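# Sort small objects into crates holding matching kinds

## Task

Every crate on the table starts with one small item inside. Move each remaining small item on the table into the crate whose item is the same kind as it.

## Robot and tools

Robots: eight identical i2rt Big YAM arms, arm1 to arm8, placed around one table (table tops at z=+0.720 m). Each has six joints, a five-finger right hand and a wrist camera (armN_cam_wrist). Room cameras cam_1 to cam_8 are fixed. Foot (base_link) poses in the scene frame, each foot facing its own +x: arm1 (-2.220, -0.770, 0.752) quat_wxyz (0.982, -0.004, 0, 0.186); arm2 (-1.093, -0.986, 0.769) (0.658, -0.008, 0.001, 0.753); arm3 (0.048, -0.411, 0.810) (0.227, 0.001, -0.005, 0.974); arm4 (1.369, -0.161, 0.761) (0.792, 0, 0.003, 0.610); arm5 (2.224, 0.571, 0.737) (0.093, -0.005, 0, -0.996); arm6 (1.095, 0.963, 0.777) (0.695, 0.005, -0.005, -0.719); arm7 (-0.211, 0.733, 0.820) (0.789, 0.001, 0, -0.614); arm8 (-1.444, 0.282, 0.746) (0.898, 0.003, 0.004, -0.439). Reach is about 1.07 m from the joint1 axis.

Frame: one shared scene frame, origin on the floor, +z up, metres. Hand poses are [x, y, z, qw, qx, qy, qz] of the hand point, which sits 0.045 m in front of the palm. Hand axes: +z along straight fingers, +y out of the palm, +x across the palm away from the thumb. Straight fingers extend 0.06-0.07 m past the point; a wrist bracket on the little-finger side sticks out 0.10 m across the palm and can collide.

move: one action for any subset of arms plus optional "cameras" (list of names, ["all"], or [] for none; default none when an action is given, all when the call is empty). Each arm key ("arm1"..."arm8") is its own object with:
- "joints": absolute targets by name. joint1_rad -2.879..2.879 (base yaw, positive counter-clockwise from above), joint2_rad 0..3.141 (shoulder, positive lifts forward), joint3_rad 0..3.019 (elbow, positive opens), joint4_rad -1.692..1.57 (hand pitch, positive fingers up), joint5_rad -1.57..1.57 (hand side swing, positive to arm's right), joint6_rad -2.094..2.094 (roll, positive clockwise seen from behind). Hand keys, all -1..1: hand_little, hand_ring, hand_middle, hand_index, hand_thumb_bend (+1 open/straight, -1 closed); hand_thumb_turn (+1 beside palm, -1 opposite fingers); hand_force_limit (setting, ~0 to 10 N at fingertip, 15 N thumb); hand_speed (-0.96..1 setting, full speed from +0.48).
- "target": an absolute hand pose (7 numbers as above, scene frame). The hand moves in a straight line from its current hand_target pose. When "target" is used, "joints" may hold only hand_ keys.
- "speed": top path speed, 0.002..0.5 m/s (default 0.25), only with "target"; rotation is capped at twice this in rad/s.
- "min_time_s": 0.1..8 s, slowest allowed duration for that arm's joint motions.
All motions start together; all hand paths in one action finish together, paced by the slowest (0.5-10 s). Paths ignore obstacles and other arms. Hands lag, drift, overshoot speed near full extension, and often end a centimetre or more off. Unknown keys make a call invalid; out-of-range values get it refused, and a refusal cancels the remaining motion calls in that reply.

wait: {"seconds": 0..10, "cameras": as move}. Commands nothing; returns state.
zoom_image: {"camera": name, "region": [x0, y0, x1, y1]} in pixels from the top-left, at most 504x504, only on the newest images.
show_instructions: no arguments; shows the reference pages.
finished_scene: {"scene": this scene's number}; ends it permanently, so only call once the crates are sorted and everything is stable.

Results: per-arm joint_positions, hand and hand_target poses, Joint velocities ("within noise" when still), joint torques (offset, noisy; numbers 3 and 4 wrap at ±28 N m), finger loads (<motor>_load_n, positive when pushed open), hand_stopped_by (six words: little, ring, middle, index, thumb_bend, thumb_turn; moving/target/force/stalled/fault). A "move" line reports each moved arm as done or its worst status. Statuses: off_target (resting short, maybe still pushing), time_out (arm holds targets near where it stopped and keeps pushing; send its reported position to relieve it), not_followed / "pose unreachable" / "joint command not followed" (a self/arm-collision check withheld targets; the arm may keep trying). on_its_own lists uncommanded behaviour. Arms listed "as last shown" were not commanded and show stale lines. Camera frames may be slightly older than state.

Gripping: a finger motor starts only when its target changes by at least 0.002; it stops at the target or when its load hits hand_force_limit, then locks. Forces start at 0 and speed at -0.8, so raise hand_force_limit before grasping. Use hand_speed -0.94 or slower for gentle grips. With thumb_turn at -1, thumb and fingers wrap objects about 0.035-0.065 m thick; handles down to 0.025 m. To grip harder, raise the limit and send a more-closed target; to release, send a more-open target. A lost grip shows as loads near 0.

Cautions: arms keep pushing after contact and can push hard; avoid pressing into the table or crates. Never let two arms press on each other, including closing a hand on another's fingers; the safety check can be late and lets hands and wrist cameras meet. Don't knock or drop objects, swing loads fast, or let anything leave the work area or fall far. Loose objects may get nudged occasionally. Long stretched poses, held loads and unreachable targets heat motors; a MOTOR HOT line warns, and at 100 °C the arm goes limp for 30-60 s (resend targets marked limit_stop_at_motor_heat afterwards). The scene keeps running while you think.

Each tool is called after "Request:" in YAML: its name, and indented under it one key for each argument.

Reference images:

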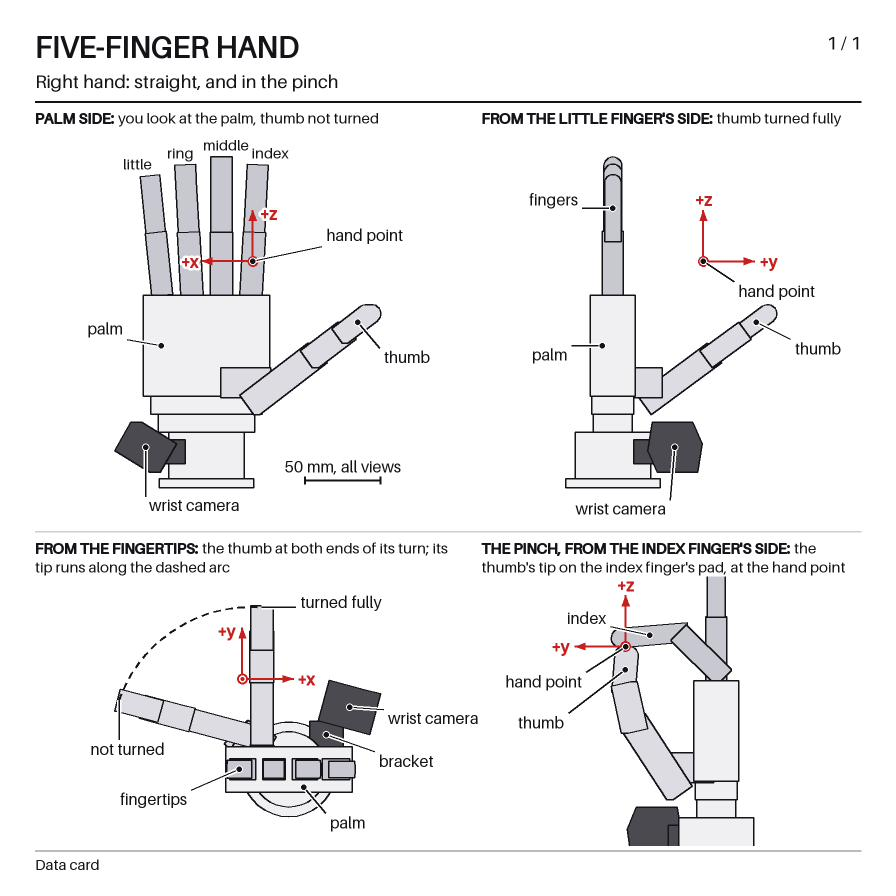

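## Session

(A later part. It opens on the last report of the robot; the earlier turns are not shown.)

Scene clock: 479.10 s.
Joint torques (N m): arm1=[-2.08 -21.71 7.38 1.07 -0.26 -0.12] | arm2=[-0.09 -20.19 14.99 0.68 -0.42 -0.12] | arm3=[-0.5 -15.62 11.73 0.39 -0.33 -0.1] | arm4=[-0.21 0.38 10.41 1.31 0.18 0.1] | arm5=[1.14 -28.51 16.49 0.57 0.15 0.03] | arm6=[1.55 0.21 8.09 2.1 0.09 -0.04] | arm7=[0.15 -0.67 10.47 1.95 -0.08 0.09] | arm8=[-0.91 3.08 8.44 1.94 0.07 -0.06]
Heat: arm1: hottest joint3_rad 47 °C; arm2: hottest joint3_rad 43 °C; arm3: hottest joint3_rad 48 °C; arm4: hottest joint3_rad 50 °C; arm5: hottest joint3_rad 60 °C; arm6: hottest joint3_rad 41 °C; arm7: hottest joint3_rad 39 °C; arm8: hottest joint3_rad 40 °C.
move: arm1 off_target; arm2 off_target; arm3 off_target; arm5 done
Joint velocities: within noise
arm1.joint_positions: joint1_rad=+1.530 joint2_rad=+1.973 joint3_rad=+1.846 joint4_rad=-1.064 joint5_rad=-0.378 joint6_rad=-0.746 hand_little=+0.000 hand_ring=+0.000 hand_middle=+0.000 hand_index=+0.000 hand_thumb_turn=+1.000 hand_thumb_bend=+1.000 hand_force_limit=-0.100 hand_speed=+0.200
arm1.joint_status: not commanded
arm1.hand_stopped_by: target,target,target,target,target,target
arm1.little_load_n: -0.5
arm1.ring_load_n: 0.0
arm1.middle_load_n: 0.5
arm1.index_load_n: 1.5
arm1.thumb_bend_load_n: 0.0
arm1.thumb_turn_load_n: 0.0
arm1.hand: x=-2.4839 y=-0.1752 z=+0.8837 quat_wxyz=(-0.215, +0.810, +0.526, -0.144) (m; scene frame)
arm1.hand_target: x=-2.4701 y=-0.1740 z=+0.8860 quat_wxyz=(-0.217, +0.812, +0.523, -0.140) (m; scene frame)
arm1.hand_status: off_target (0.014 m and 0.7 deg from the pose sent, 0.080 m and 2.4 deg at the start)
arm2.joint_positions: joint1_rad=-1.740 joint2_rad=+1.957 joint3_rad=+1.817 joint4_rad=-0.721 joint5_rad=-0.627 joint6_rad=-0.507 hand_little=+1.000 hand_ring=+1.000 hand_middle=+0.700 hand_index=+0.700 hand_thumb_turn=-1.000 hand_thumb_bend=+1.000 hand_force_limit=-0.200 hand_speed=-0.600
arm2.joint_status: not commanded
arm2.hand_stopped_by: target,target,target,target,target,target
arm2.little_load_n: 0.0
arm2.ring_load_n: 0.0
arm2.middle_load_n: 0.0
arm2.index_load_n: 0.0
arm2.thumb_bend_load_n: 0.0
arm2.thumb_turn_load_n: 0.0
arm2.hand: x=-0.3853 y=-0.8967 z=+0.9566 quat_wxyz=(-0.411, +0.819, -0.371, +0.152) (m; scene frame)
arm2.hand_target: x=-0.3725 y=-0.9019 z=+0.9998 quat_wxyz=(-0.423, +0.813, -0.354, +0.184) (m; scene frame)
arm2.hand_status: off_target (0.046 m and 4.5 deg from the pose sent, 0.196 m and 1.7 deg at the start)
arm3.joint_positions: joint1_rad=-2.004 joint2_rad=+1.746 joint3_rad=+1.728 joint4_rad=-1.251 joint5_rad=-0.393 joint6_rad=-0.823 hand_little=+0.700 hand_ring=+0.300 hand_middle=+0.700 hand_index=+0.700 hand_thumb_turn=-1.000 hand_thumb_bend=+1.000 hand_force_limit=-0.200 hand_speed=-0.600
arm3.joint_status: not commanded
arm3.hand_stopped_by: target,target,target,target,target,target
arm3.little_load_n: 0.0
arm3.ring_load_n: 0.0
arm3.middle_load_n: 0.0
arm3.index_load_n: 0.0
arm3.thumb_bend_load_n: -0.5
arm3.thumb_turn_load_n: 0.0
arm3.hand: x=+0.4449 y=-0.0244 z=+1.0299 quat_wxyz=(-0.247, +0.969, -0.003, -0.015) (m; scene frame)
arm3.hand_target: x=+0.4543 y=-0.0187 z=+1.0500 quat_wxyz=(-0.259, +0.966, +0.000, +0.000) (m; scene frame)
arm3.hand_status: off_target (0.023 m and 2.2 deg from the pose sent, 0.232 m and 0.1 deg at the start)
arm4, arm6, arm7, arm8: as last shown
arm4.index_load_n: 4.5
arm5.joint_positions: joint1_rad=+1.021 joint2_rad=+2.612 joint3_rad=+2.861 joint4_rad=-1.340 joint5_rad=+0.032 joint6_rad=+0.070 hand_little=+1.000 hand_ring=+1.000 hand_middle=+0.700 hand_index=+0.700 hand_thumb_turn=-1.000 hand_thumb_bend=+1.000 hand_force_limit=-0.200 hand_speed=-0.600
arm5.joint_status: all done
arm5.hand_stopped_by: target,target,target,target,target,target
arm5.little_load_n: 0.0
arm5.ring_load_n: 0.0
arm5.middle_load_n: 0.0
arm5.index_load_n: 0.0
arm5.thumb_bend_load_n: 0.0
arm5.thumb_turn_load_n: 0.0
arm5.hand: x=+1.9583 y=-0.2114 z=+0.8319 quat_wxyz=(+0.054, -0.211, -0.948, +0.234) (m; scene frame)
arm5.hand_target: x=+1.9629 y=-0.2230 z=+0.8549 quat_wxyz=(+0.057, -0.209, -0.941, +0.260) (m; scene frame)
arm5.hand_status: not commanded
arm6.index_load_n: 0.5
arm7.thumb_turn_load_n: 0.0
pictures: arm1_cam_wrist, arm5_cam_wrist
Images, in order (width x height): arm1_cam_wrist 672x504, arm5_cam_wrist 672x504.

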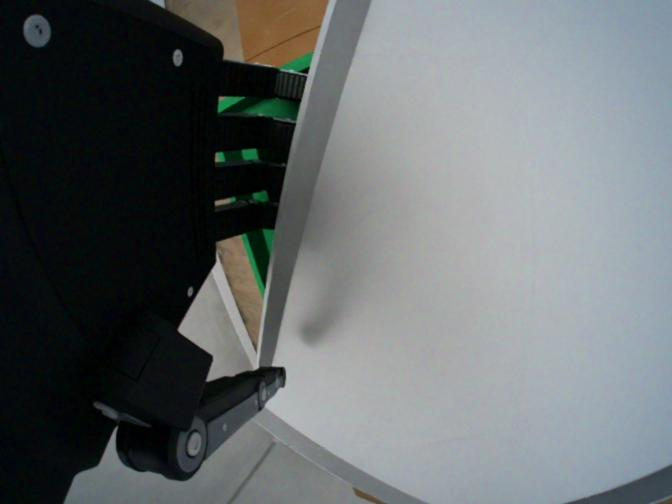

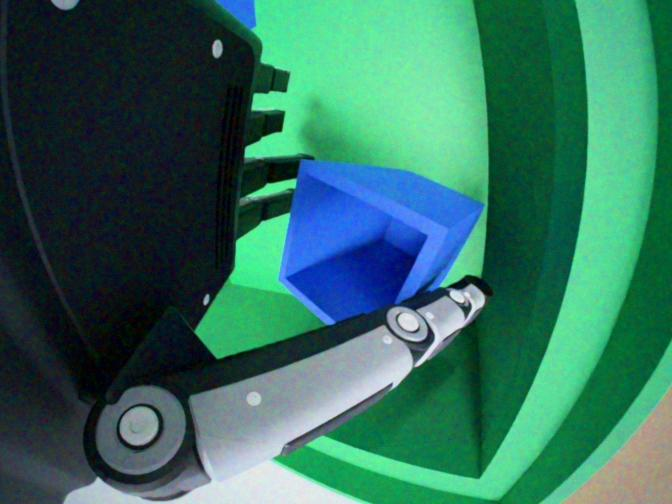

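Request:
move:
  arm1: {"target":[-2.400,-0.180,0.895,0.2175,-0.8119,-0.5232,0.1402],"speed":0.05}
  arm2: {"target":[-0.610,-1.003,0.96,0.1389,-0.2668,0.8460,-0.4403],"speed":0.2}
  arm3: {"joints":{"joint1_rad":1.35,"joint2_rad":0.63,"joint3_rad":1.35,"joint4_rad":-1.4,"joint5_rad":0,"joint6_rad":0,"hand_little":0.3},"min_time_s":5}
  arm5: {"target":[1.958,-0.218,1.06,-0.0560,0.2091,0.9430,-0.2527],"speed":0.15}
  cameras: ["arm1_cam_wrist","arm2_cam_wrist","arm5_cam_wrist","cam_1"]

Scene clock: 521.50 s.
Joint torques (N m): arm1=[-2.08 -21.66 7.64 0.51 -0.45 -0.06] | arm2=[1.38 -9.17 9.96 0.4 0.81 0.1] | arm3=[0.15 -0.26 5.96 1.43 0.16 0.01] | arm4=[-0.26 0.73 10.32 1.32 0.17 0.1] | arm5=[0.38 -31.91 16.27 1.84 0.09 0.03] | arm6=[1.49 0.32 8.05 2.06 0.08 -0.03] | arm7=[0.44 -0.85 10.35 2.14 -0.08 0.04] | arm8=[-0.91 3.02 8.44 1.95 0.06 -0.06]
Heat: arm1: hottest joint3_rad 46 °C; arm2: hottest joint3_rad 48 °C; arm3: hottest joint3_rad 51 °C; arm4: hottest joint3_rad 50 °C; arm5: hottest joint3_rad 58 °C; arm6: hottest joint3_rad 41 °C; arm7: hottest joint3_rad 39 °C; arm8: hottest joint3_rad 40 °C.
move: arm1 off_target; arm2 off_target; arm3 done; arm5 off_target
Joint velocities: within noise
arm1.joint_positions: joint1_rad=+1.422 joint2_rad=+1.920 joint3_rad=+1.772 joint4_rad=-1.085 joint5_rad=-0.411 joint6_rad=-0.858 hand_little=+0.000 hand_ring=+0.000 hand_middle=+0.000 hand_index=+0.000 hand_thumb_turn=+1.000 hand_thumb_bend=+1.000 hand_force_limit=-0.100 hand_speed=+0.200
arm1.joint_status: not commanded
arm1.hand_stopped_by: target,target,target,target,target,target
arm1.little_load_n: 0.0
arm1.ring_load_n: 0.5
arm1.middle_load_n: 0.0
arm1.index_load_n: 2.0
arm1.thumb_bend_load_n: 0.0
arm1.thumb_turn_load_n: 0.0
arm1.hand: x=-2.4120 y=-0.1764 z=+0.8854 quat_wxyz=(-0.215, +0.810, +0.527, -0.142) (m; scene frame)
arm1.hand_target: x=-2.4003 y=-0.1800 z=+0.8947 quat_wxyz=(-0.217, +0.812, +0.523, -0.140) (m; scene frame)
arm1.hand_status: off_target (0.016 m and 0.6 deg from the pose sent, 0.085 m and 0.7 deg at the start)
arm2.joint_positions: joint1_rad=-1.553 joint2_rad=+1.319 joint3_rad=+1.024 joint4_rad=-0.752 joint5_rad=+0.815 joint6_rad=+0.871 hand_little=+1.000 hand_ring=+1.000 hand_middle=+0.700 hand_index=+0.700 hand_thumb_turn=-1.000 hand_thumb_bend=+1.000 hand_force_limit=-0.200 hand_speed=-0.600
arm2.joint_status: not commanded
arm2.hand_stopped_by: target,target,target,target,target,target
arm2.little_load_n: 0.0
arm2.ring_load_n: 0.0
arm2.middle_load_n: 0.0
arm2.index_load_n: 0.0
arm2.thumb_bend_load_n: 0.0
arm2.thumb_turn_load_n: 0.0
arm2.hand: x=-0.6122 y=-1.0073 z=+0.9491 quat_wxyz=(-0.128, +0.272, -0.847, +0.439) (m; scene frame)
arm2.hand_target: x=-0.6100 y=-1.0031 z=+0.9599 quat_wxyz=(-0.139, +0.267, -0.846, +0.440) (m; scene frame)
arm2.hand_status: off_target (0.012 m and 1.4 deg from the pose sent, 0.249 m and 98.0 deg at the start)
arm3.joint_positions: joint1_rad=+1.343 joint2_rad=+0.634 joint3_rad=+1.361 joint4_rad=-1.386 joint5_rad=-0.003 joint6_rad=-0.010 hand_little=+0.300 hand_ring=+0.300 hand_middle=+0.700 hand_index=+0.700 hand_thumb_turn=-1.000 hand_thumb_bend=+1.000 hand_force_limit=-0.200 hand_speed=-0.600
arm3.joint_status: all done
arm3.hand_stopped_by: target,target,target,target,target,target
arm3.little_load_n: 0.0
arm3.ring_load_n: 0.0
arm3.middle_load_n: 0.0
arm3.index_load_n: 0.0
arm3.thumb_bend_load_n: 0.0
arm3.thumb_turn_load_n: -0.5
arm3.hand: x=-0.0668 y=-0.6036 z=+1.2595 quat_wxyz=(-0.150, +0.296, +0.850, -0.410) (m; scene frame)
arm3.hand_target: x=-0.0633 y=-0.6016 z=+1.2529 quat_wxyz=(-0.144, +0.299, +0.853, -0.402) (m; scene frame)
arm3.hand_status: not commanded
arm4, arm6, arm7, arm8: as last shown
arm4.index_load_n: 5.0
arm4.thumb_turn_load_n: -1.0
arm5.joint_positions: joint1_rad=+1.021 joint2_rad=+2.424 joint3_rad=+2.861 joint4_rad=-1.317 joint5_rad=+0.032 joint6_rad=+0.088 hand_little=+1.000 hand_ring=+1.000 hand_middle=+0.700 hand_index=+0.700 hand_thumb_turn=-1.000 hand_thumb_bend=+1.000 hand_force_limit=-0.200 hand_speed=-0.600
arm5.joint_status: not commanded
arm5.hand_stopped_by: target,target,target,target,target,target
arm5.little_load_n: 0.0
arm5.ring_load_n: 0.0
arm5.middle_load_n: 0.0
arm5.index_load_n: 0.0
arm5.thumb_bend_load_n: 0.0
arm5.thumb_turn_load_n: 0.0
arm5.hand: x=+1.9609 y=-0.2111 z=+0.9865 quat_wxyz=(+0.066, -0.214, -0.915, +0.335) (m; scene frame)
arm5.hand_target: x=+1.9604 y=-0.2118 z=+1.0586 quat_wxyz=(+0.072, -0.214, -0.890, +0.395) (m; scene frame)
arm5.hand_status: off_target (0.074 m and 10.0 deg from the pose sent, 0.228 m and 2.2 deg at the start; a joint's target at an end of its range on 159 of 168 steps)
arm6.index_load_n: 0.0
pictures: arm1_cam_wrist, arm2_cam_wrist, arm5_cam_wrist, cam_1
Images, in order (width x height): arm1_cam_wrist 672x504, arm2_cam_wrist 672x504, arm5_cam_wrist 672x504, cam_1 672x504.

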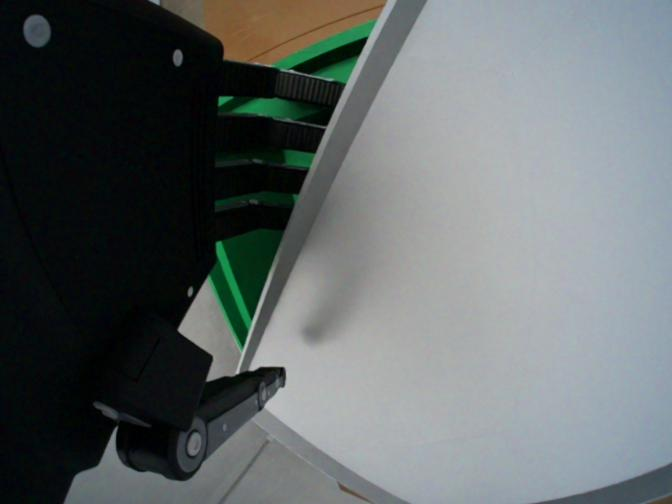

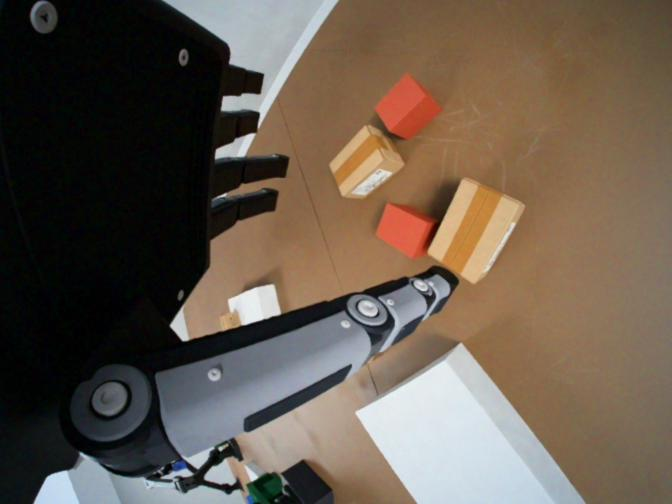

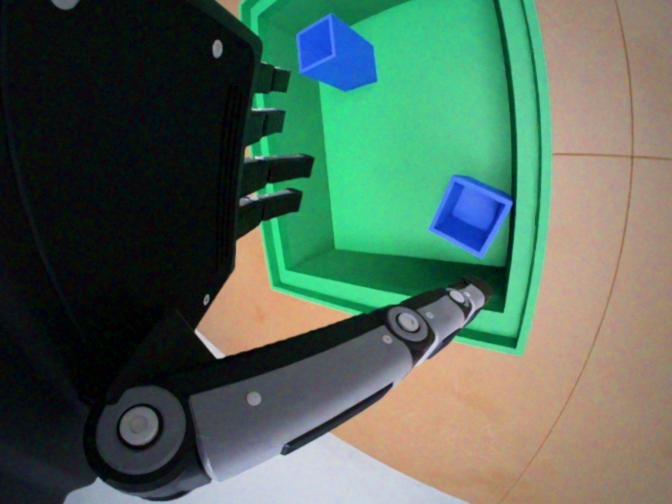

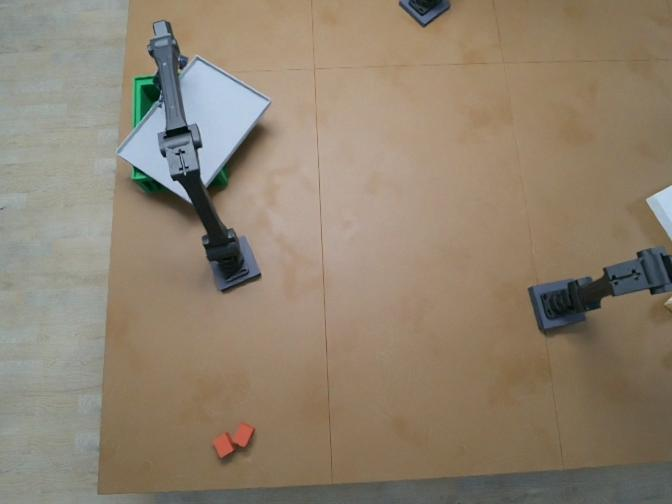

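Request:
zoom_image:
  camera: "arm2_cam_wrist"
  region: [320, 60, 540, 290]

Scaled by 2.191 from the camera's 672x504 image, which has a finer 960x720 frame.

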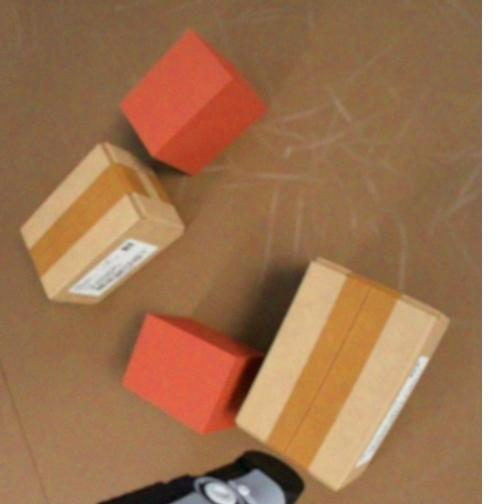

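Request:
move:
  arm1: {"target":[-2.430,-0.170,1.05,0.2175,-0.8119,-0.5232,0.1402],"speed":0.12,"joints":{"hand_speed":-0.6,"hand_index":1,"hand_middle":1,"hand_ring":1,"hand_little":1}}
  arm2: {"target":[-0.622,-1.003,0.762,0.1389,-0.2668,0.8460,-0.4403],"speed":0.1}
  arm3: {"target":[-0.419,-0.952,1.0,0.1871,-0.3594,-0.8111,0.4222],"speed":0.2}
  arm5: {"joints":{"joint1_rad":-1.8,"joint2_rad":0.63,"joint3_rad":1.35,"joint4_rad":-1.4,"joint5_rad":0,"joint6_rad":0},"min_time_s":5}
  cameras: ["arm1_cam_wrist","arm2_cam_wrist","arm3_cam_wrist","cam_2"]

Scene clock: 588.50 s.
Joint torques (N m): arm1=[0.44 -17.26 12.56 0.68 -0.19 0.1] | arm2=[1.44 -8.7 6.04 1.4 0.81 0.09] | arm3=[-1.26 -14.74 12.11 2.85 0.2 0.01] | arm4=[0.03 1.03 10.22 1.13 0.15 0.08] | arm5=[-0.5 0.15 8.66 1.25 -0.06 -0.13] | arm6=[1.38 0.38 8.08 2.09 0.09 -0.03] | arm7=[0.79 -1.2 10.44 2 -0.07 0.04] | arm8=[-0.91 3.08 8.44 1.96 0.06 -0.06]
Heat: arm1: hottest joint3_rad 47 °C; arm2: hottest joint3_rad 43 °C; arm3: hottest joint3_rad 49 °C; arm4: hottest joint3_rad 51 °C; arm5: hottest joint3_rad 57 °C; arm6: hottest joint3_rad 41 °C; arm7: hottest joint3_rad 40 °C; arm8: hottest joint3_rad 40 °C.
move: arm1 off_target; arm2 done; arm3 off_target; arm5 done
Joint velocities: within noise
arm1.joint_positions: joint1_rad=+1.437 joint2_rad=+1.952 joint3_rad=+2.249 joint4_rad=-1.526 joint5_rad=-0.403 joint6_rad=-0.829 hand_little=+1.000 hand_ring=+1.000 hand_middle=+1.000 hand_index=+1.000 hand_thumb_turn=+1.000 hand_thumb_bend=+1.000 hand_force_limit=-0.100 hand_speed=-0.600
arm1.joint_status: all done
arm1.hand_stopped_by: target,target,target,target,target,target
arm1.little_load_n: 0.0
arm1.ring_load_n: -0.5
arm1.middle_load_n: 0.0
arm1.index_load_n: 0.0
arm1.thumb_bend_load_n: 0.0
arm1.thumb_turn_load_n: 0.0
arm1.hand: x=-2.4206 y=-0.1795 z=+1.0471 quat_wxyz=(-0.213, +0.814, +0.521, -0.142) (m; scene frame)
arm1.hand_target: x=-2.4298 y=-0.1706 z=+1.0497 quat_wxyz=(-0.218, +0.812, +0.523, -0.140) (m; scene frame)
arm1.hand_status: off_target (0.014 m and 0.7 deg from the pose sent, 0.166 m and 0.6 deg at the start)
arm2.joint_positions: joint1_rad=-1.540 joint2_rad=+1.590 joint3_rad=+0.723 joint4_rad=-0.187 joint5_rad=+0.821 joint6_rad=+0.888 hand_little=+1.000 hand_ring=+1.000 hand_middle=+0.700 hand_index=+0.700 hand_thumb_turn=-1.000 hand_thumb_bend=+1.000 hand_force_limit=-0.200 hand_speed=-0.600
arm2.joint_status: not commanded
arm2.hand_stopped_by: target,target,target,target,target,target
arm2.little_load_n: 0.0
arm2.ring_load_n: -0.5
arm2.middle_load_n: -0.5
arm2.index_load_n: 0.0
arm2.thumb_bend_load_n: 0.0
arm2.thumb_turn_load_n: 0.0
arm2.hand: x=-0.6250 y=-1.0071 z=+0.7625 quat_wxyz=(-0.131, +0.270, -0.847, +0.439) (m; scene frame)
arm2.hand_target: x=-0.6222 y=-1.0030 z=+0.7620 quat_wxyz=(-0.139, +0.267, -0.846, +0.440) (m; scene frame)
arm2.hand_status: done (0.005 m and 1.0 deg from the pose sent, 0.187 m and 1.4 deg at the start)
arm3.joint_positions: joint1_rad=+1.295 joint2_rad=+1.718 joint3_rad=+1.431 joint4_rad=-0.371 joint5_rad=+0.069 joint6_rad=+0.049 hand_little=+0.300 hand_ring=+0.300 hand_middle=+0.700 hand_index=+0.700 hand_thumb_turn=-1.000 hand_thumb_bend=+1.000 hand_force_limit=-0.200 hand_speed=-0.600
arm3.joint_status: not commanded
arm3.hand_stopped_by: target,target,target,target,target,target
arm3.little_load_n: 0.0
arm3.ring_load_n: 0.0
arm3.middle_load_n: 0.0
arm3.index_load_n: 0.0
arm3.thumb_bend_load_n: 0.0
arm3.thumb_turn_load_n: 0.0
arm3.hand: x=-0.3989 y=-0.9382 z=+0.9794 quat_wxyz=(-0.178, +0.356, +0.826, -0.400) (m; scene frame)
arm3.hand_target: x=-0.4178 y=-0.9504 z=+1.0002 quat_wxyz=(-0.187, +0.359, +0.811, -0.422) (m; scene frame)
arm3.hand_status: off_target (0.032 m and 3.2 deg from the pose sent, 0.559 m and 9.6 deg at the start)
arm4, arm6, arm7, arm8: as last shown
arm4.index_load_n: 4.5
arm5.joint_positions: joint1_rad=-1.787 joint2_rad=+0.636 joint3_rad=+1.354 joint4_rad=-1.396 joint5_rad=+0.003 joint6_rad=+0.009 hand_little=+1.000 hand_ring=+1.000 hand_middle=+0.700 hand_index=+0.700 hand_thumb_turn=-1.000 hand_thumb_bend=+1.000 hand_force_limit=-0.200 hand_speed=-0.600
arm5.joint_status: all done
arm5.hand_stopped_by: target,target,target,target,target,target
arm5.little_load_n: 0.0
arm5.ring_load_n: 0.0
arm5.middle_load_n: 0.0
arm5.index_load_n: 0.0
arm5.thumb_bend_load_n: -0.5
arm5.thumb_turn_load_n: 0.0
arm5.hand: x=+2.2037 y=+0.7886 z=+1.1834 quat_wxyz=(+0.431, -0.902, +0.020, -0.001) (m; scene frame)
arm5.hand_target: x=+2.2066 y=+0.7861 z=+1.1820 quat_wxyz=(+0.430, -0.903, +0.021, -0.005) (m; scene frame)
arm5.hand_status: not commanded
pictures: arm1_cam_wrist, arm2_cam_wrist, arm3_cam_wrist, cam_2
Images, in order (width x height): arm1_cam_wrist 672x504, arm2_cam_wrist 672x504, arm3_cam_wrist 672x504, cam_2 672x504.

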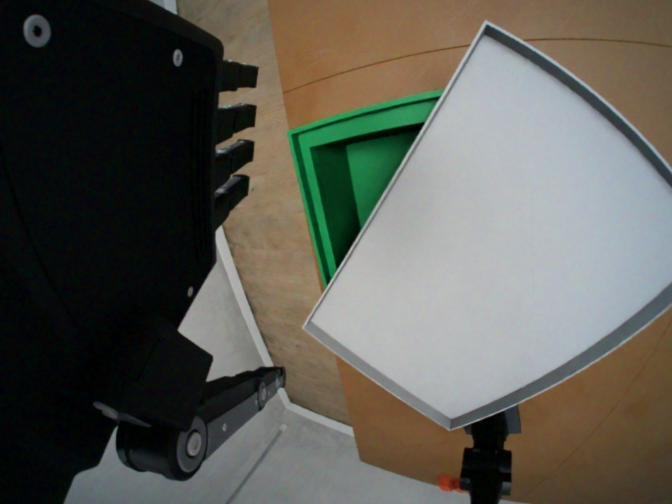

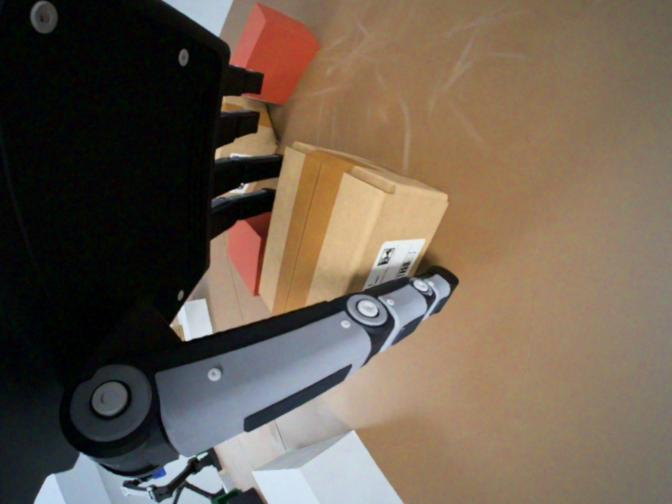

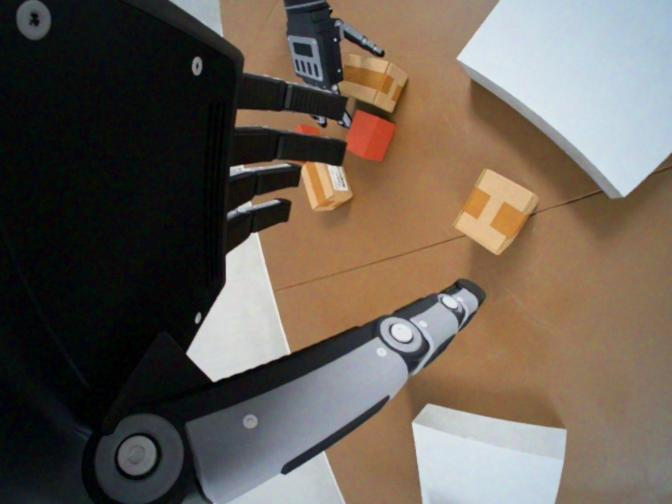

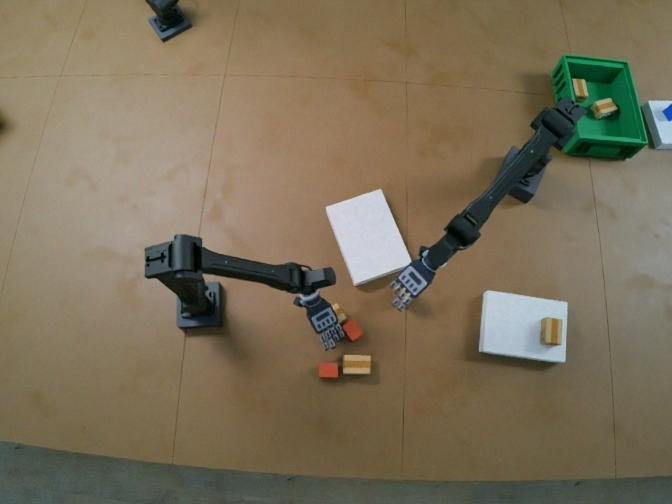

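Request:
zoom_image:
  camera: "arm3_cam_wrist"
  region: [430, 150, 560, 270]

Scaled by 3.877 from the camera's 672x504 image, which has a finer 960x720 frame.

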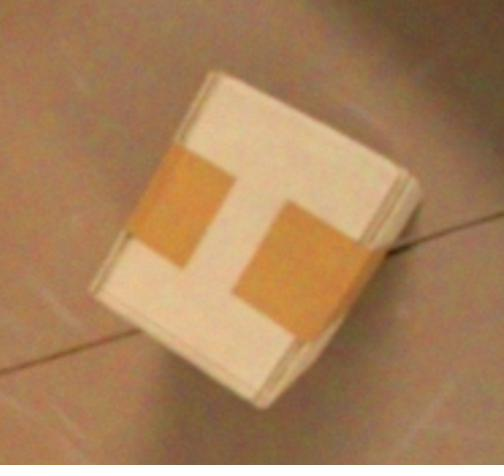

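Request:
move:
  arm1: {"target":[-2.449,-0.600,1.06,0.1274,-0.9680,0.2146,-0.0283],"speed":0.2}
  arm2: {"joints":{"hand_speed":-0.9,"hand_force_limit":-0.2,"hand_index":-0.3,"hand_middle":-0.3,"hand_thumb_bend":0.0}}
  arm3: {"target":[-0.400,-0.914,0.885,0.1871,-0.3594,-0.8111,0.4222],"speed":0.1}
  arm4: {"target":[1.86,-0.21,1.05,0.183,-0.683,0.683,-0.183],"speed":0.2,"joints":{"hand_little":-1}}
  arm5: {"target":[2.35,1.105,1.0,0.4525,-0.8693,0.1769,-0.0921],"speed":0.2}
  cameras: ["arm1_cam_wrist","arm2_cam_wrist","arm3_cam_wrist","arm4_cam_wrist","arm5_cam_wrist","cam_1"]

Request:
zoom_image:
  camera: "arm5_cam_wrist"
  region: [360, 110, 600, 330]

Request:
zoom_image:
  camera: "arm3_cam_wrist"
  region: [360, 120, 560, 300]

Scene clock: 632.73 s.
Joint torques (N m): arm1=[0.44 -4.48 6.84 0.47 0.31 0.11] | arm2=[1.32 -8.7 6.04 1.4 0.8 0.09] | arm3=[-1.32 -13.86 6.5 3.11 -0.08 -0.12] | arm4=[-0.15 -10.29 11.77 1.62 0.07 -0.11] | arm5=[-0.32 -10.64 14.98 2.17 0.19 0.03] | arm6=[1.44 0.09 8.09 2.07 0.08 -0.03] | arm7=[0.26 -0.73 10.32 1.95 -0.07 0.04] | arm8=[-0.85 3.08 8.44 1.95 0.06 -0.06]
Heat: arm1: hottest joint3_rad 52 °C; arm2: hottest joint3_rad 38 °C; arm3: hottest joint3_rad 54 °C; arm4: hottest joint3_rad 51 °C; arm5: hottest joint3_rad 50 °C; arm6: hottest joint3_rad 41 °C; arm7: hottest joint3_rad 40 °C; arm8: hottest joint3_rad 40 °C.
move: arm1 off_target; arm2 off_target; arm3 off_target; arm4 off_target; arm5 off_target
Joint velocities: within noise
arm1.joint_positions: joint1_rad=+2.062 joint2_rad=+0.980 joint3_rad=+1.261 joint4_rad=-1.701 joint5_rad=+0.242 joint6_rad=+1.279 hand_little=+1.000 hand_ring=+1.000 hand_middle=+1.000 hand_index=+1.000 hand_thumb_turn=+1.000 hand_thumb_bend=+1.000 hand_force_limit=-0.100 hand_speed=-0.600
arm1.joint_status: not commanded
arm1.hand_stopped_by: target,target,target,target,target,target
arm1.little_load_n: 0.0
arm1.ring_load_n: 0.0
arm1.middle_load_n: 0.0
arm1.index_load_n: 0.0
arm1.thumb_bend_load_n: -0.5
arm1.thumb_turn_load_n: 0.0
arm1.hand: x=-2.4511 y=-0.5945 z=+1.0655 quat_wxyz=(-0.137, +0.968, -0.211, -0.007) (m; scene frame)
arm1.hand_target: x=-2.4491 y=-0.5995 z=+1.0592 quat_wxyz=(-0.134, +0.969, -0.209, +0.002) (m; scene frame)
arm1.hand_status: off_target (0.008 m and 4.2 deg from the pose sent, 0.422 m and 91.2 deg at the start; a joint's target at an end of its range on 37 of 154 steps)
arm2.joint_positions: joint1_rad=-1.539 joint2_rad=+1.590 joint3_rad=+0.723 joint4_rad=-0.187 joint5_rad=+0.822 joint6_rad=+0.888 hand_little=+1.000 hand_ring=+1.000 hand_middle=+0.209 hand_index=+0.190 hand_thumb_turn=-1.000 hand_thumb_bend=+0.751 hand_force_limit=-0.200 hand_speed=-0.900
arm2.joint_status: hand_middle off_target (ended at +0.209, target -0.300); hand_index off_target (ended at +0.190, target -0.300); hand_thumb_bend off_target (ended at +0.751, target +0.000); the others done
arm2.hand_stopped_by: target,target,force,force,force,target
arm2.little_load_n: 0.0
arm2.ring_load_n: 0.0
arm2.middle_load_n: 3.5
arm2.index_load_n: 4.5
arm2.thumb_bend_load_n: 8.0
arm2.thumb_turn_load_n: 0.5
arm2.hand: x=-0.6250 y=-1.0064 z=+0.7625 quat_wxyz=(-0.131, +0.271, -0.846, +0.439) (m; scene frame)
arm2.hand_target: x=-0.6221 y=-1.0030 z=+0.7620 quat_wxyz=(-0.139, +0.267, -0.846, +0.440) (m; scene frame)
arm2.hand_status: not commanded
arm3.joint_positions: joint1_rad=+1.276 joint2_rad=+1.743 joint3_rad=+1.205 joint4_rad=-0.055 joint5_rad=+0.059 joint6_rad=+0.049 hand_little=+0.300 hand_ring=+0.300 hand_middle=+0.700 hand_index=+0.700 hand_thumb_turn=-1.000 hand_thumb_bend=+1.000 hand_force_limit=-0.200 hand_speed=-0.600
arm3.joint_status: not commanded
arm3.hand_stopped_by: target,target,target,target,target,target
arm3.little_load_n: 0.0
arm3.ring_load_n: 0.0
arm3.middle_load_n: 0.0
arm3.index_load_n: 0.0
arm3.thumb_bend_load_n: 0.0
arm3.thumb_turn_load_n: 0.5
arm3.hand: x=-0.3963 y=-0.9187 z=+0.9012 quat_wxyz=(-0.188, +0.356, +0.809, -0.428) (m; scene frame)
arm3.hand_target: x=-0.3996 y=-0.9138 z=+0.8854 quat_wxyz=(-0.187, +0.359, +0.811, -0.422) (m; scene frame)
arm3.hand_status: off_target (0.017 m and 0.8 deg from the pose sent, 0.098 m and 3.2 deg at the start)
arm4.joint_positions: joint1_rad=-1.485 joint2_rad=+1.414 joint3_rad=+1.466 joint4_rad=-1.161 joint5_rad=-0.096 joint6_rad=-0.143 hand_little=-1.000 hand_ring=+0.300 hand_middle=+0.144 hand_index=+0.134 hand_thumb_turn=-1.000 hand_thumb_bend=+0.717 hand_force_limit=-0.200 hand_speed=-0.900
arm4.joint_status: all done
arm4.hand_stopped_by: target,target,force,force,force,target
arm4.little_load_n: 0.0
arm4.ring_load_n: 0.0
arm4.middle_load_n: 5.0
arm4.index_load_n: 5.0
arm4.thumb_bend_load_n: 9.5
arm4.thumb_turn_load_n: -0.5
arm4.hand: x=+1.8421 y=-0.2018 z=+1.0282 quat_wxyz=(-0.169, +0.686, -0.690, +0.157) (m; scene frame)
arm4.hand_target: x=+1.8587 y=-0.2099 z=+1.0502 quat_wxyz=(-0.183, +0.683, -0.683, +0.183) (m; scene frame)
arm4.hand_status: off_target (0.029 m and 3.5 deg from the pose sent, 0.319 m and 18.6 deg at the start)
arm5.joint_positions: joint1_rad=-1.989 joint2_rad=+1.270 joint3_rad=+1.117 joint4_rad=-0.512 joint5_rad=+0.131 joint6_rad=+0.074 hand_little=+1.000 hand_ring=+1.000 hand_middle=+0.700 hand_index=+0.700 hand_thumb_turn=-1.000 hand_thumb_bend=+1.000 hand_force_limit=-0.200 hand_speed=-0.600
arm5.joint_status: not commanded
arm5.hand_stopped_by: target,target,target,target,target,target
arm5.little_load_n: 0.0
arm5.ring_load_n: 0.0
arm5.middle_load_n: 0.0
arm5.index_load_n: 0.0
arm5.thumb_bend_load_n: 0.0
arm5.thumb_turn_load_n: 0.0
arm5.hand: x=+2.3383 y=+1.0887 z=+0.9764 quat_wxyz=(+0.429, -0.883, +0.166, -0.089) (m; scene frame)
arm5.hand_target: x=+2.3497 y=+1.1035 z=+1.0003 quat_wxyz=(+0.453, -0.869, +0.177, -0.092) (m; scene frame)
arm5.hand_status: off_target (0.031 m and 3.4 deg from the pose sent, 0.394 m and 21.3 deg at the start)
arm6, arm7, arm8: as last shown
arm6.thumb_turn_load_n: 0.5
pictures: arm1_cam_wrist, arm2_cam_wrist, arm3_cam_wrist, arm4_cam_wrist, arm5_cam_wrist, cam_1
Images, in order (width x height): arm1_cam_wrist 672x504, arm2_cam_wrist 672x504, arm3_cam_wrist 672x504, arm4_cam_wrist 672x504, arm5_cam_wrist 672x504, cam_1 672x504.

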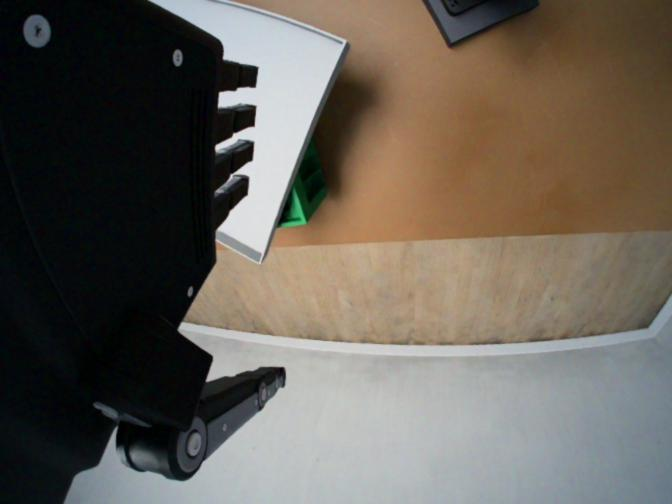

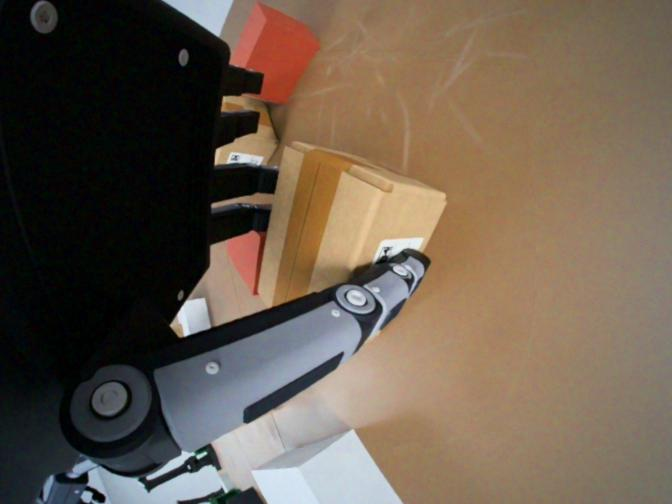

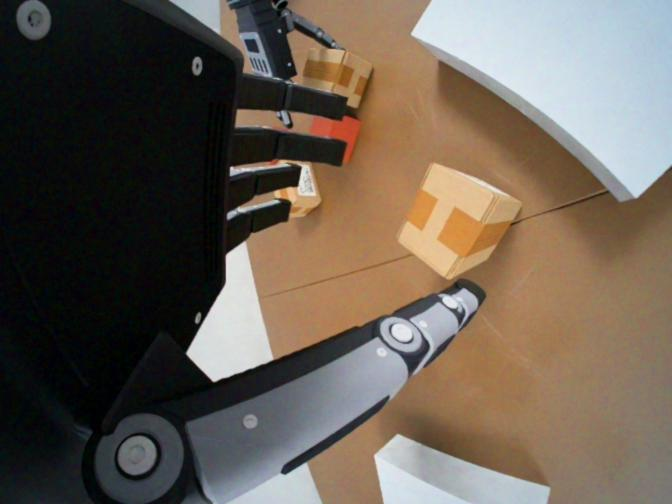

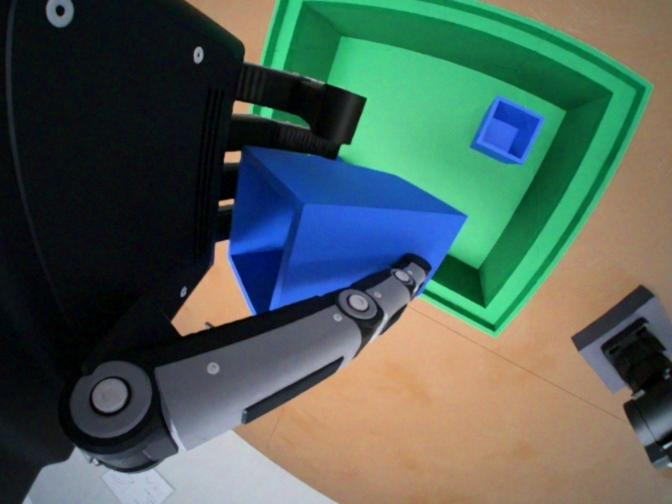

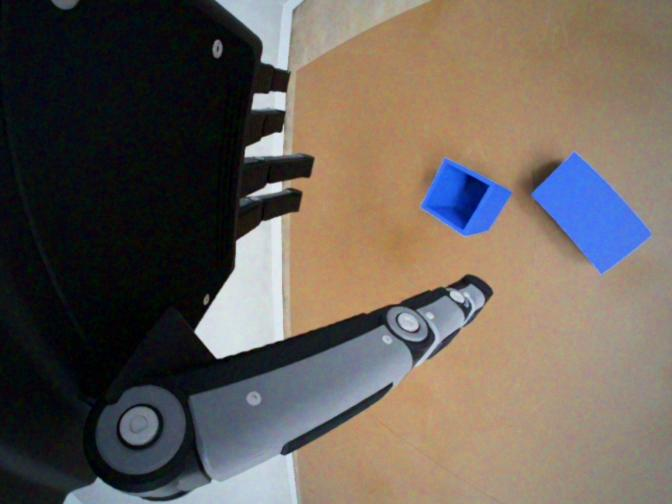

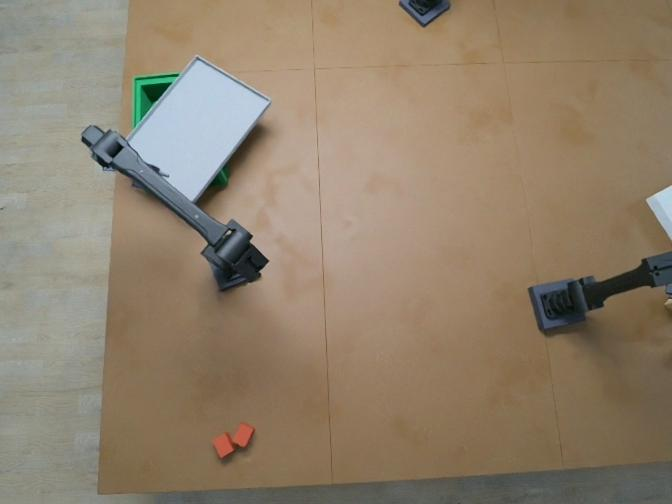

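Scaled by 2.100 from the camera's 672x504 image, which has a finer 960x720 frame.

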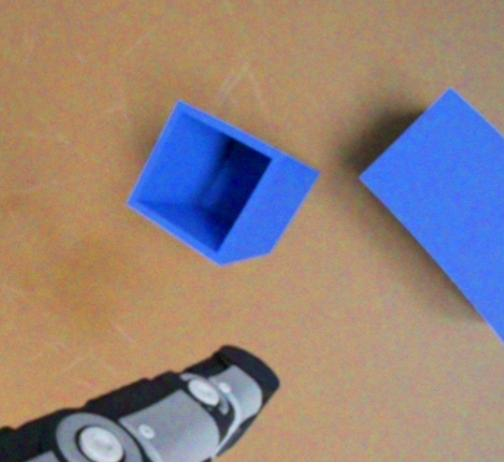

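Scaled by 2.520 from the camera's 672x504 image, which has a finer 960x720 frame.

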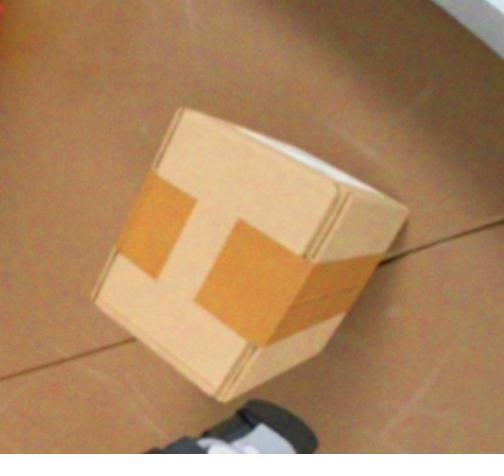

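Request:
move:
  arm1: {"target":[-2.449,-0.600,0.925,0.1274,-0.9680,0.2146,-0.0283],"speed":0.1}
  arm2: {"target":[-0.622,-1.003,0.98,0.1389,-0.2668,0.8460,-0.4403],"speed":0.12}
  arm3: {"target":[-0.406,-0.900,0.785,0.1871,-0.3594,-0.8111,0.4222],"speed":0.08}
  arm4: {"target":[1.84,-0.222,0.812,0.183,-0.683,0.683,-0.183],"speed":0.12}
  arm5: {"target":[2.377,1.086,0.780,0.4508,-0.8661,0.1920,-0.0999],"speed":0.12}
  cameras: ["arm1_cam_wrist","arm3_cam_wrist","arm4_cam_wrist","arm5_cam_wrist"]

Scene clock: 702.30 s.
Joint torques (N m): arm1=[0.5 -2.73 5.53 1.66 0.18 0.11] | arm2=[0.67 -8.82 14.53 0.38 0.69 -0.03] | arm3=[-1.32 -14.51 5.49 3.1 -0.09 -0.2] | arm4=[-0.26 -10.52 7.08 1.7 -0.19 -0.14] | arm5=[-0.32 -10.87 7.75 2.09 -0.04 -0.14] | arm6=[1.49 0.09 8.05 2.1 0.09 -0.03] | arm7=[0.73 -1.26 10.41 2.14 -0.07 0.07] | arm8=[-0.85 3.08 8.44 1.94 0.06 -0.06]
Heat: arm1: hottest joint3_rad 48 °C; arm2: hottest joint3_rad 36 °C; arm3: hottest joint3_rad 48 °C; arm4: hottest joint3_rad 58 °C; arm5: hottest joint3_rad 56 °C; arm6: hottest joint3_rad 41 °C; arm7: hottest joint3_rad 40 °C; arm8: hottest joint3_rad 41 °C.
move: arm1 off_target; arm2 off_target; arm3 off_target; arm4 done; arm5 off_target
Joint velocities: within noise
arm1.joint_positions: joint1_rad=+2.073 joint2_rad=+0.964 joint3_rad=+0.938 joint4_rad=-1.447 joint5_rad=+0.260 joint6_rad=+1.306 hand_little=+1.000 hand_ring=+1.000 hand_middle=+1.000 hand_index=+1.000 hand_thumb_turn=+1.000 hand_thumb_bend=+1.000 hand_force_limit=-0.100 hand_speed=-0.600
arm1.joint_status: not commanded
arm1.hand_stopped_by: target,target,target,target,target,target
arm1.little_load_n: 0.0
arm1.ring_load_n: 0.0
arm1.middle_load_n: -0.5
arm1.index_load_n: 0.0
arm1.thumb_bend_load_n: 0.0
arm1.thumb_turn_load_n: 0.0
arm1.hand: x=-2.4477 y=-0.5971 z=+0.9445 quat_wxyz=(-0.133, +0.967, -0.217, +0.018) (m; scene frame)
arm1.hand_target: x=-2.4481 y=-0.6005 z=+0.9257 quat_wxyz=(-0.127, +0.968, -0.215, +0.029) (m; scene frame)
arm1.hand_status: off_target (0.020 m and 1.4 deg from the pose sent, 0.141 m and 4.2 deg at the start)
arm2.joint_positions: joint1_rad=-1.539 joint2_rad=+1.274 joint3_rad=+0.983 joint4_rad=-0.819 joint5_rad=+0.821 joint6_rad=+0.888 hand_little=+1.000 hand_ring=+1.000 hand_middle=+0.209 hand_index=+0.190 hand_thumb_turn=-1.000 hand_thumb_bend=+0.751 hand_force_limit=-0.200 hand_speed=-0.900
arm2.joint_status: not commanded
arm2.hand_stopped_by: target,target,force,force,force,target
arm2.little_load_n: 0.0
arm2.ring_load_n: 0.0
arm2.middle_load_n: 3.0
arm2.index_load_n: 4.5
arm2.thumb_bend_load_n: 8.5
arm2.thumb_turn_load_n: 0.5
arm2.hand: x=-0.6417 y=-1.0067 z=+0.9424 quat_wxyz=(-0.106, +0.283, -0.848, +0.435) (m; scene frame)
arm2.hand_target: x=-0.6241 y=-1.0033 z=+0.9801 quat_wxyz=(-0.139, +0.267, -0.846, +0.440) (m; scene frame)
arm2.hand_status: off_target (0.043 m and 4.3 deg from the pose sent, 0.218 m and 1.0 deg at the start)
arm3.joint_positions: joint1_rad=+1.251 joint2_rad=+1.905 joint3_rad=+1.116 joint4_rad=+0.195 joint5_rad=+0.039 joint6_rad=+0.042 hand_little=+0.300 hand_ring=+0.300 hand_middle=+0.700 hand_index=+0.700 hand_thumb_turn=-1.000 hand_thumb_bend=+1.000 hand_force_limit=-0.200 hand_speed=-0.600
arm3.joint_status: not commanded
arm3.hand_stopped_by: target,target,target,target,target,target
arm3.little_load_n: 0.0
arm3.ring_load_n: 0.0
arm3.middle_load_n: 0.0
arm3.index_load_n: 0.0
arm3.thumb_bend_load_n: 0.0
arm3.thumb_turn_load_n: 0.0
arm3.hand: x=-0.4038 y=-0.9063 z=+0.7992 quat_wxyz=(-0.186, +0.359, +0.809, -0.427) (m; scene frame)
arm3.hand_target: x=-0.4057 y=-0.8998 z=+0.7853 quat_wxyz=(-0.187, +0.359, +0.811, -0.422) (m; scene frame)
arm3.hand_status: off_target (0.016 m and 0.6 deg from the pose sent, 0.118 m and 0.7 deg at the start)
arm4.joint_positions: joint1_rad=-1.518 joint2_rad=+1.513 joint3_rad=+0.978 joint4_rad=-0.528 joint5_rad=-0.107 joint6_rad=-0.172 hand_little=-1.000 hand_ring=+0.300 hand_middle=+0.144 hand_index=+0.134 hand_thumb_turn=-1.000 hand_thumb_bend=+0.717 hand_force_limit=-0.200 hand_speed=-0.900
arm4.joint_status: not commanded
arm4.hand_stopped_by: target,target,force,force,force,target
arm4.little_load_n: 0.0
arm4.ring_load_n: 0.0
arm4.middle_load_n: 5.0
arm4.index_load_n: 5.0
arm4.thumb_bend_load_n: 9.5
arm4.thumb_turn_load_n: -0.5
arm4.hand: x=+1.8364 y=-0.2170 z=+0.8140 quat_wxyz=(-0.181, +0.683, -0.685, +0.178) (m; scene frame)
arm4.hand_target: x=+1.8399 y=-0.2220 z=+0.8121 quat_wxyz=(-0.183, +0.683, -0.683, +0.183) (m; scene frame)
arm4.hand_status: done (0.007 m and 0.7 deg from the pose sent, 0.217 m and 3.5 deg at the start)
arm5.joint_positions: joint1_rad=-2.058 joint2_rad=+1.505 joint3_rad=+0.770 joint4_rad=+0.139 joint5_rad=+0.108 joint6_rad=+0.074 hand_little=+1.000 hand_ring=+1.000 hand_middle=+0.700 hand_index=+0.700 hand_thumb_turn=-1.000 hand_thumb_bend=+1.000 hand_force_limit=-0.200 hand_speed=-0.600
arm5.joint_status: not commanded
arm5.hand_stopped_by: target,target,target,target,target,target
arm5.little_load_n: 0.0
arm5.ring_load_n: 0.0
arm5.middle_load_n: 0.0
arm5.index_load_n: 0.0
arm5.thumb_bend_load_n: 0.0
arm5.thumb_turn_load_n: 0.0
arm5.hand: x=+2.3707 y=+1.0906 z=+0.7919 quat_wxyz=(+0.458, -0.863, +0.191, -0.096) (m; scene frame)
arm5.hand_target: x=+2.3768 y=+1.0857 z=+0.7802 quat_wxyz=(+0.451, -0.866, +0.192, -0.100) (m; scene frame)
arm5.hand_status: off_target (0.014 m and 1.0 deg from the pose sent, 0.200 m and 4.5 deg at the start)
arm6, arm7, arm8: as last shown
arm6.thumb_bend_load_n: 0.5
arm6.thumb_turn_load_n: 0.0
pictures: arm1_cam_wrist, arm3_cam_wrist, arm4_cam_wrist, arm5_cam_wrist
Images, in order (width x height): arm1_cam_wrist 672x504, arm3_cam_wrist 672x504, arm4_cam_wrist 672x504, arm5_cam_wrist 672x504.

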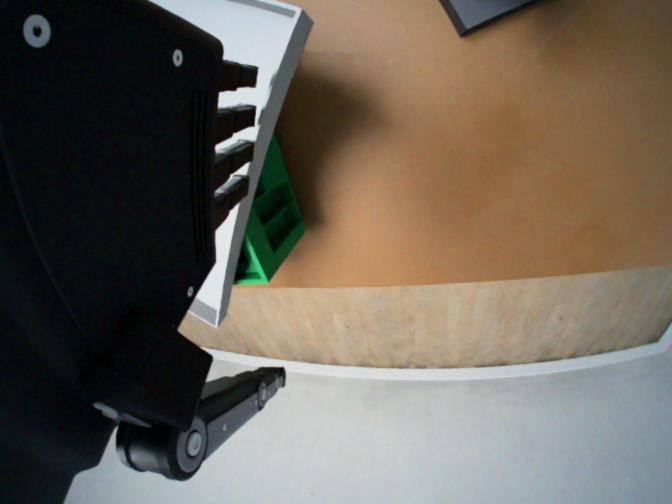

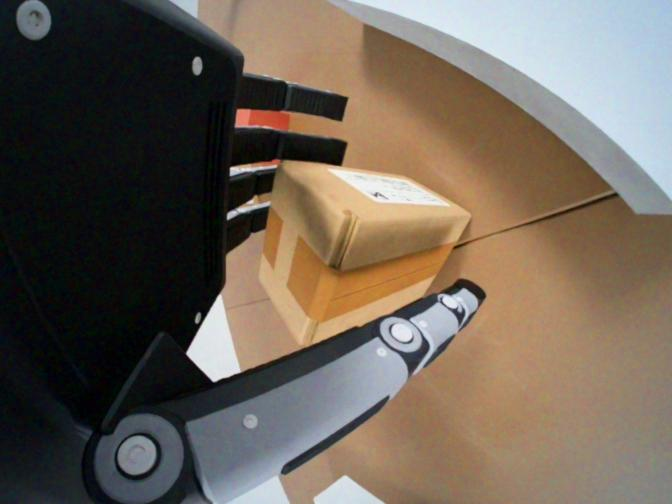

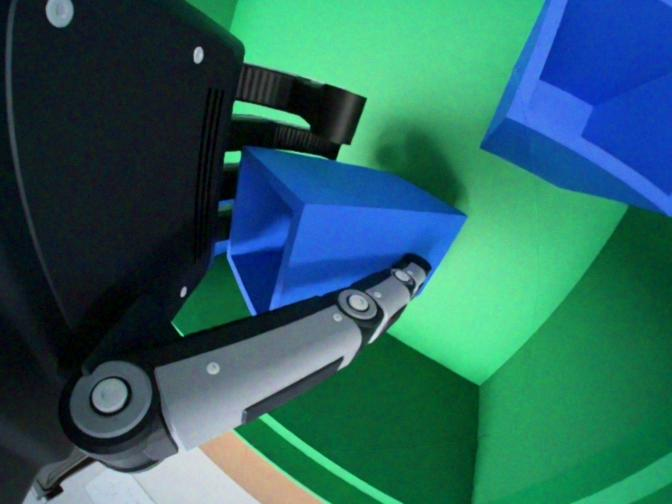

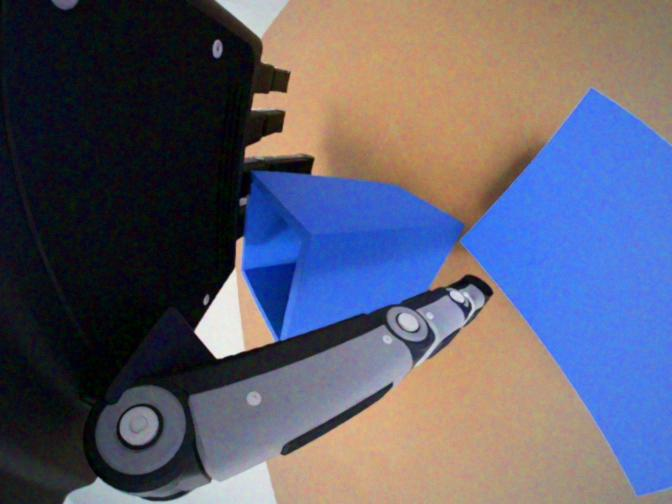

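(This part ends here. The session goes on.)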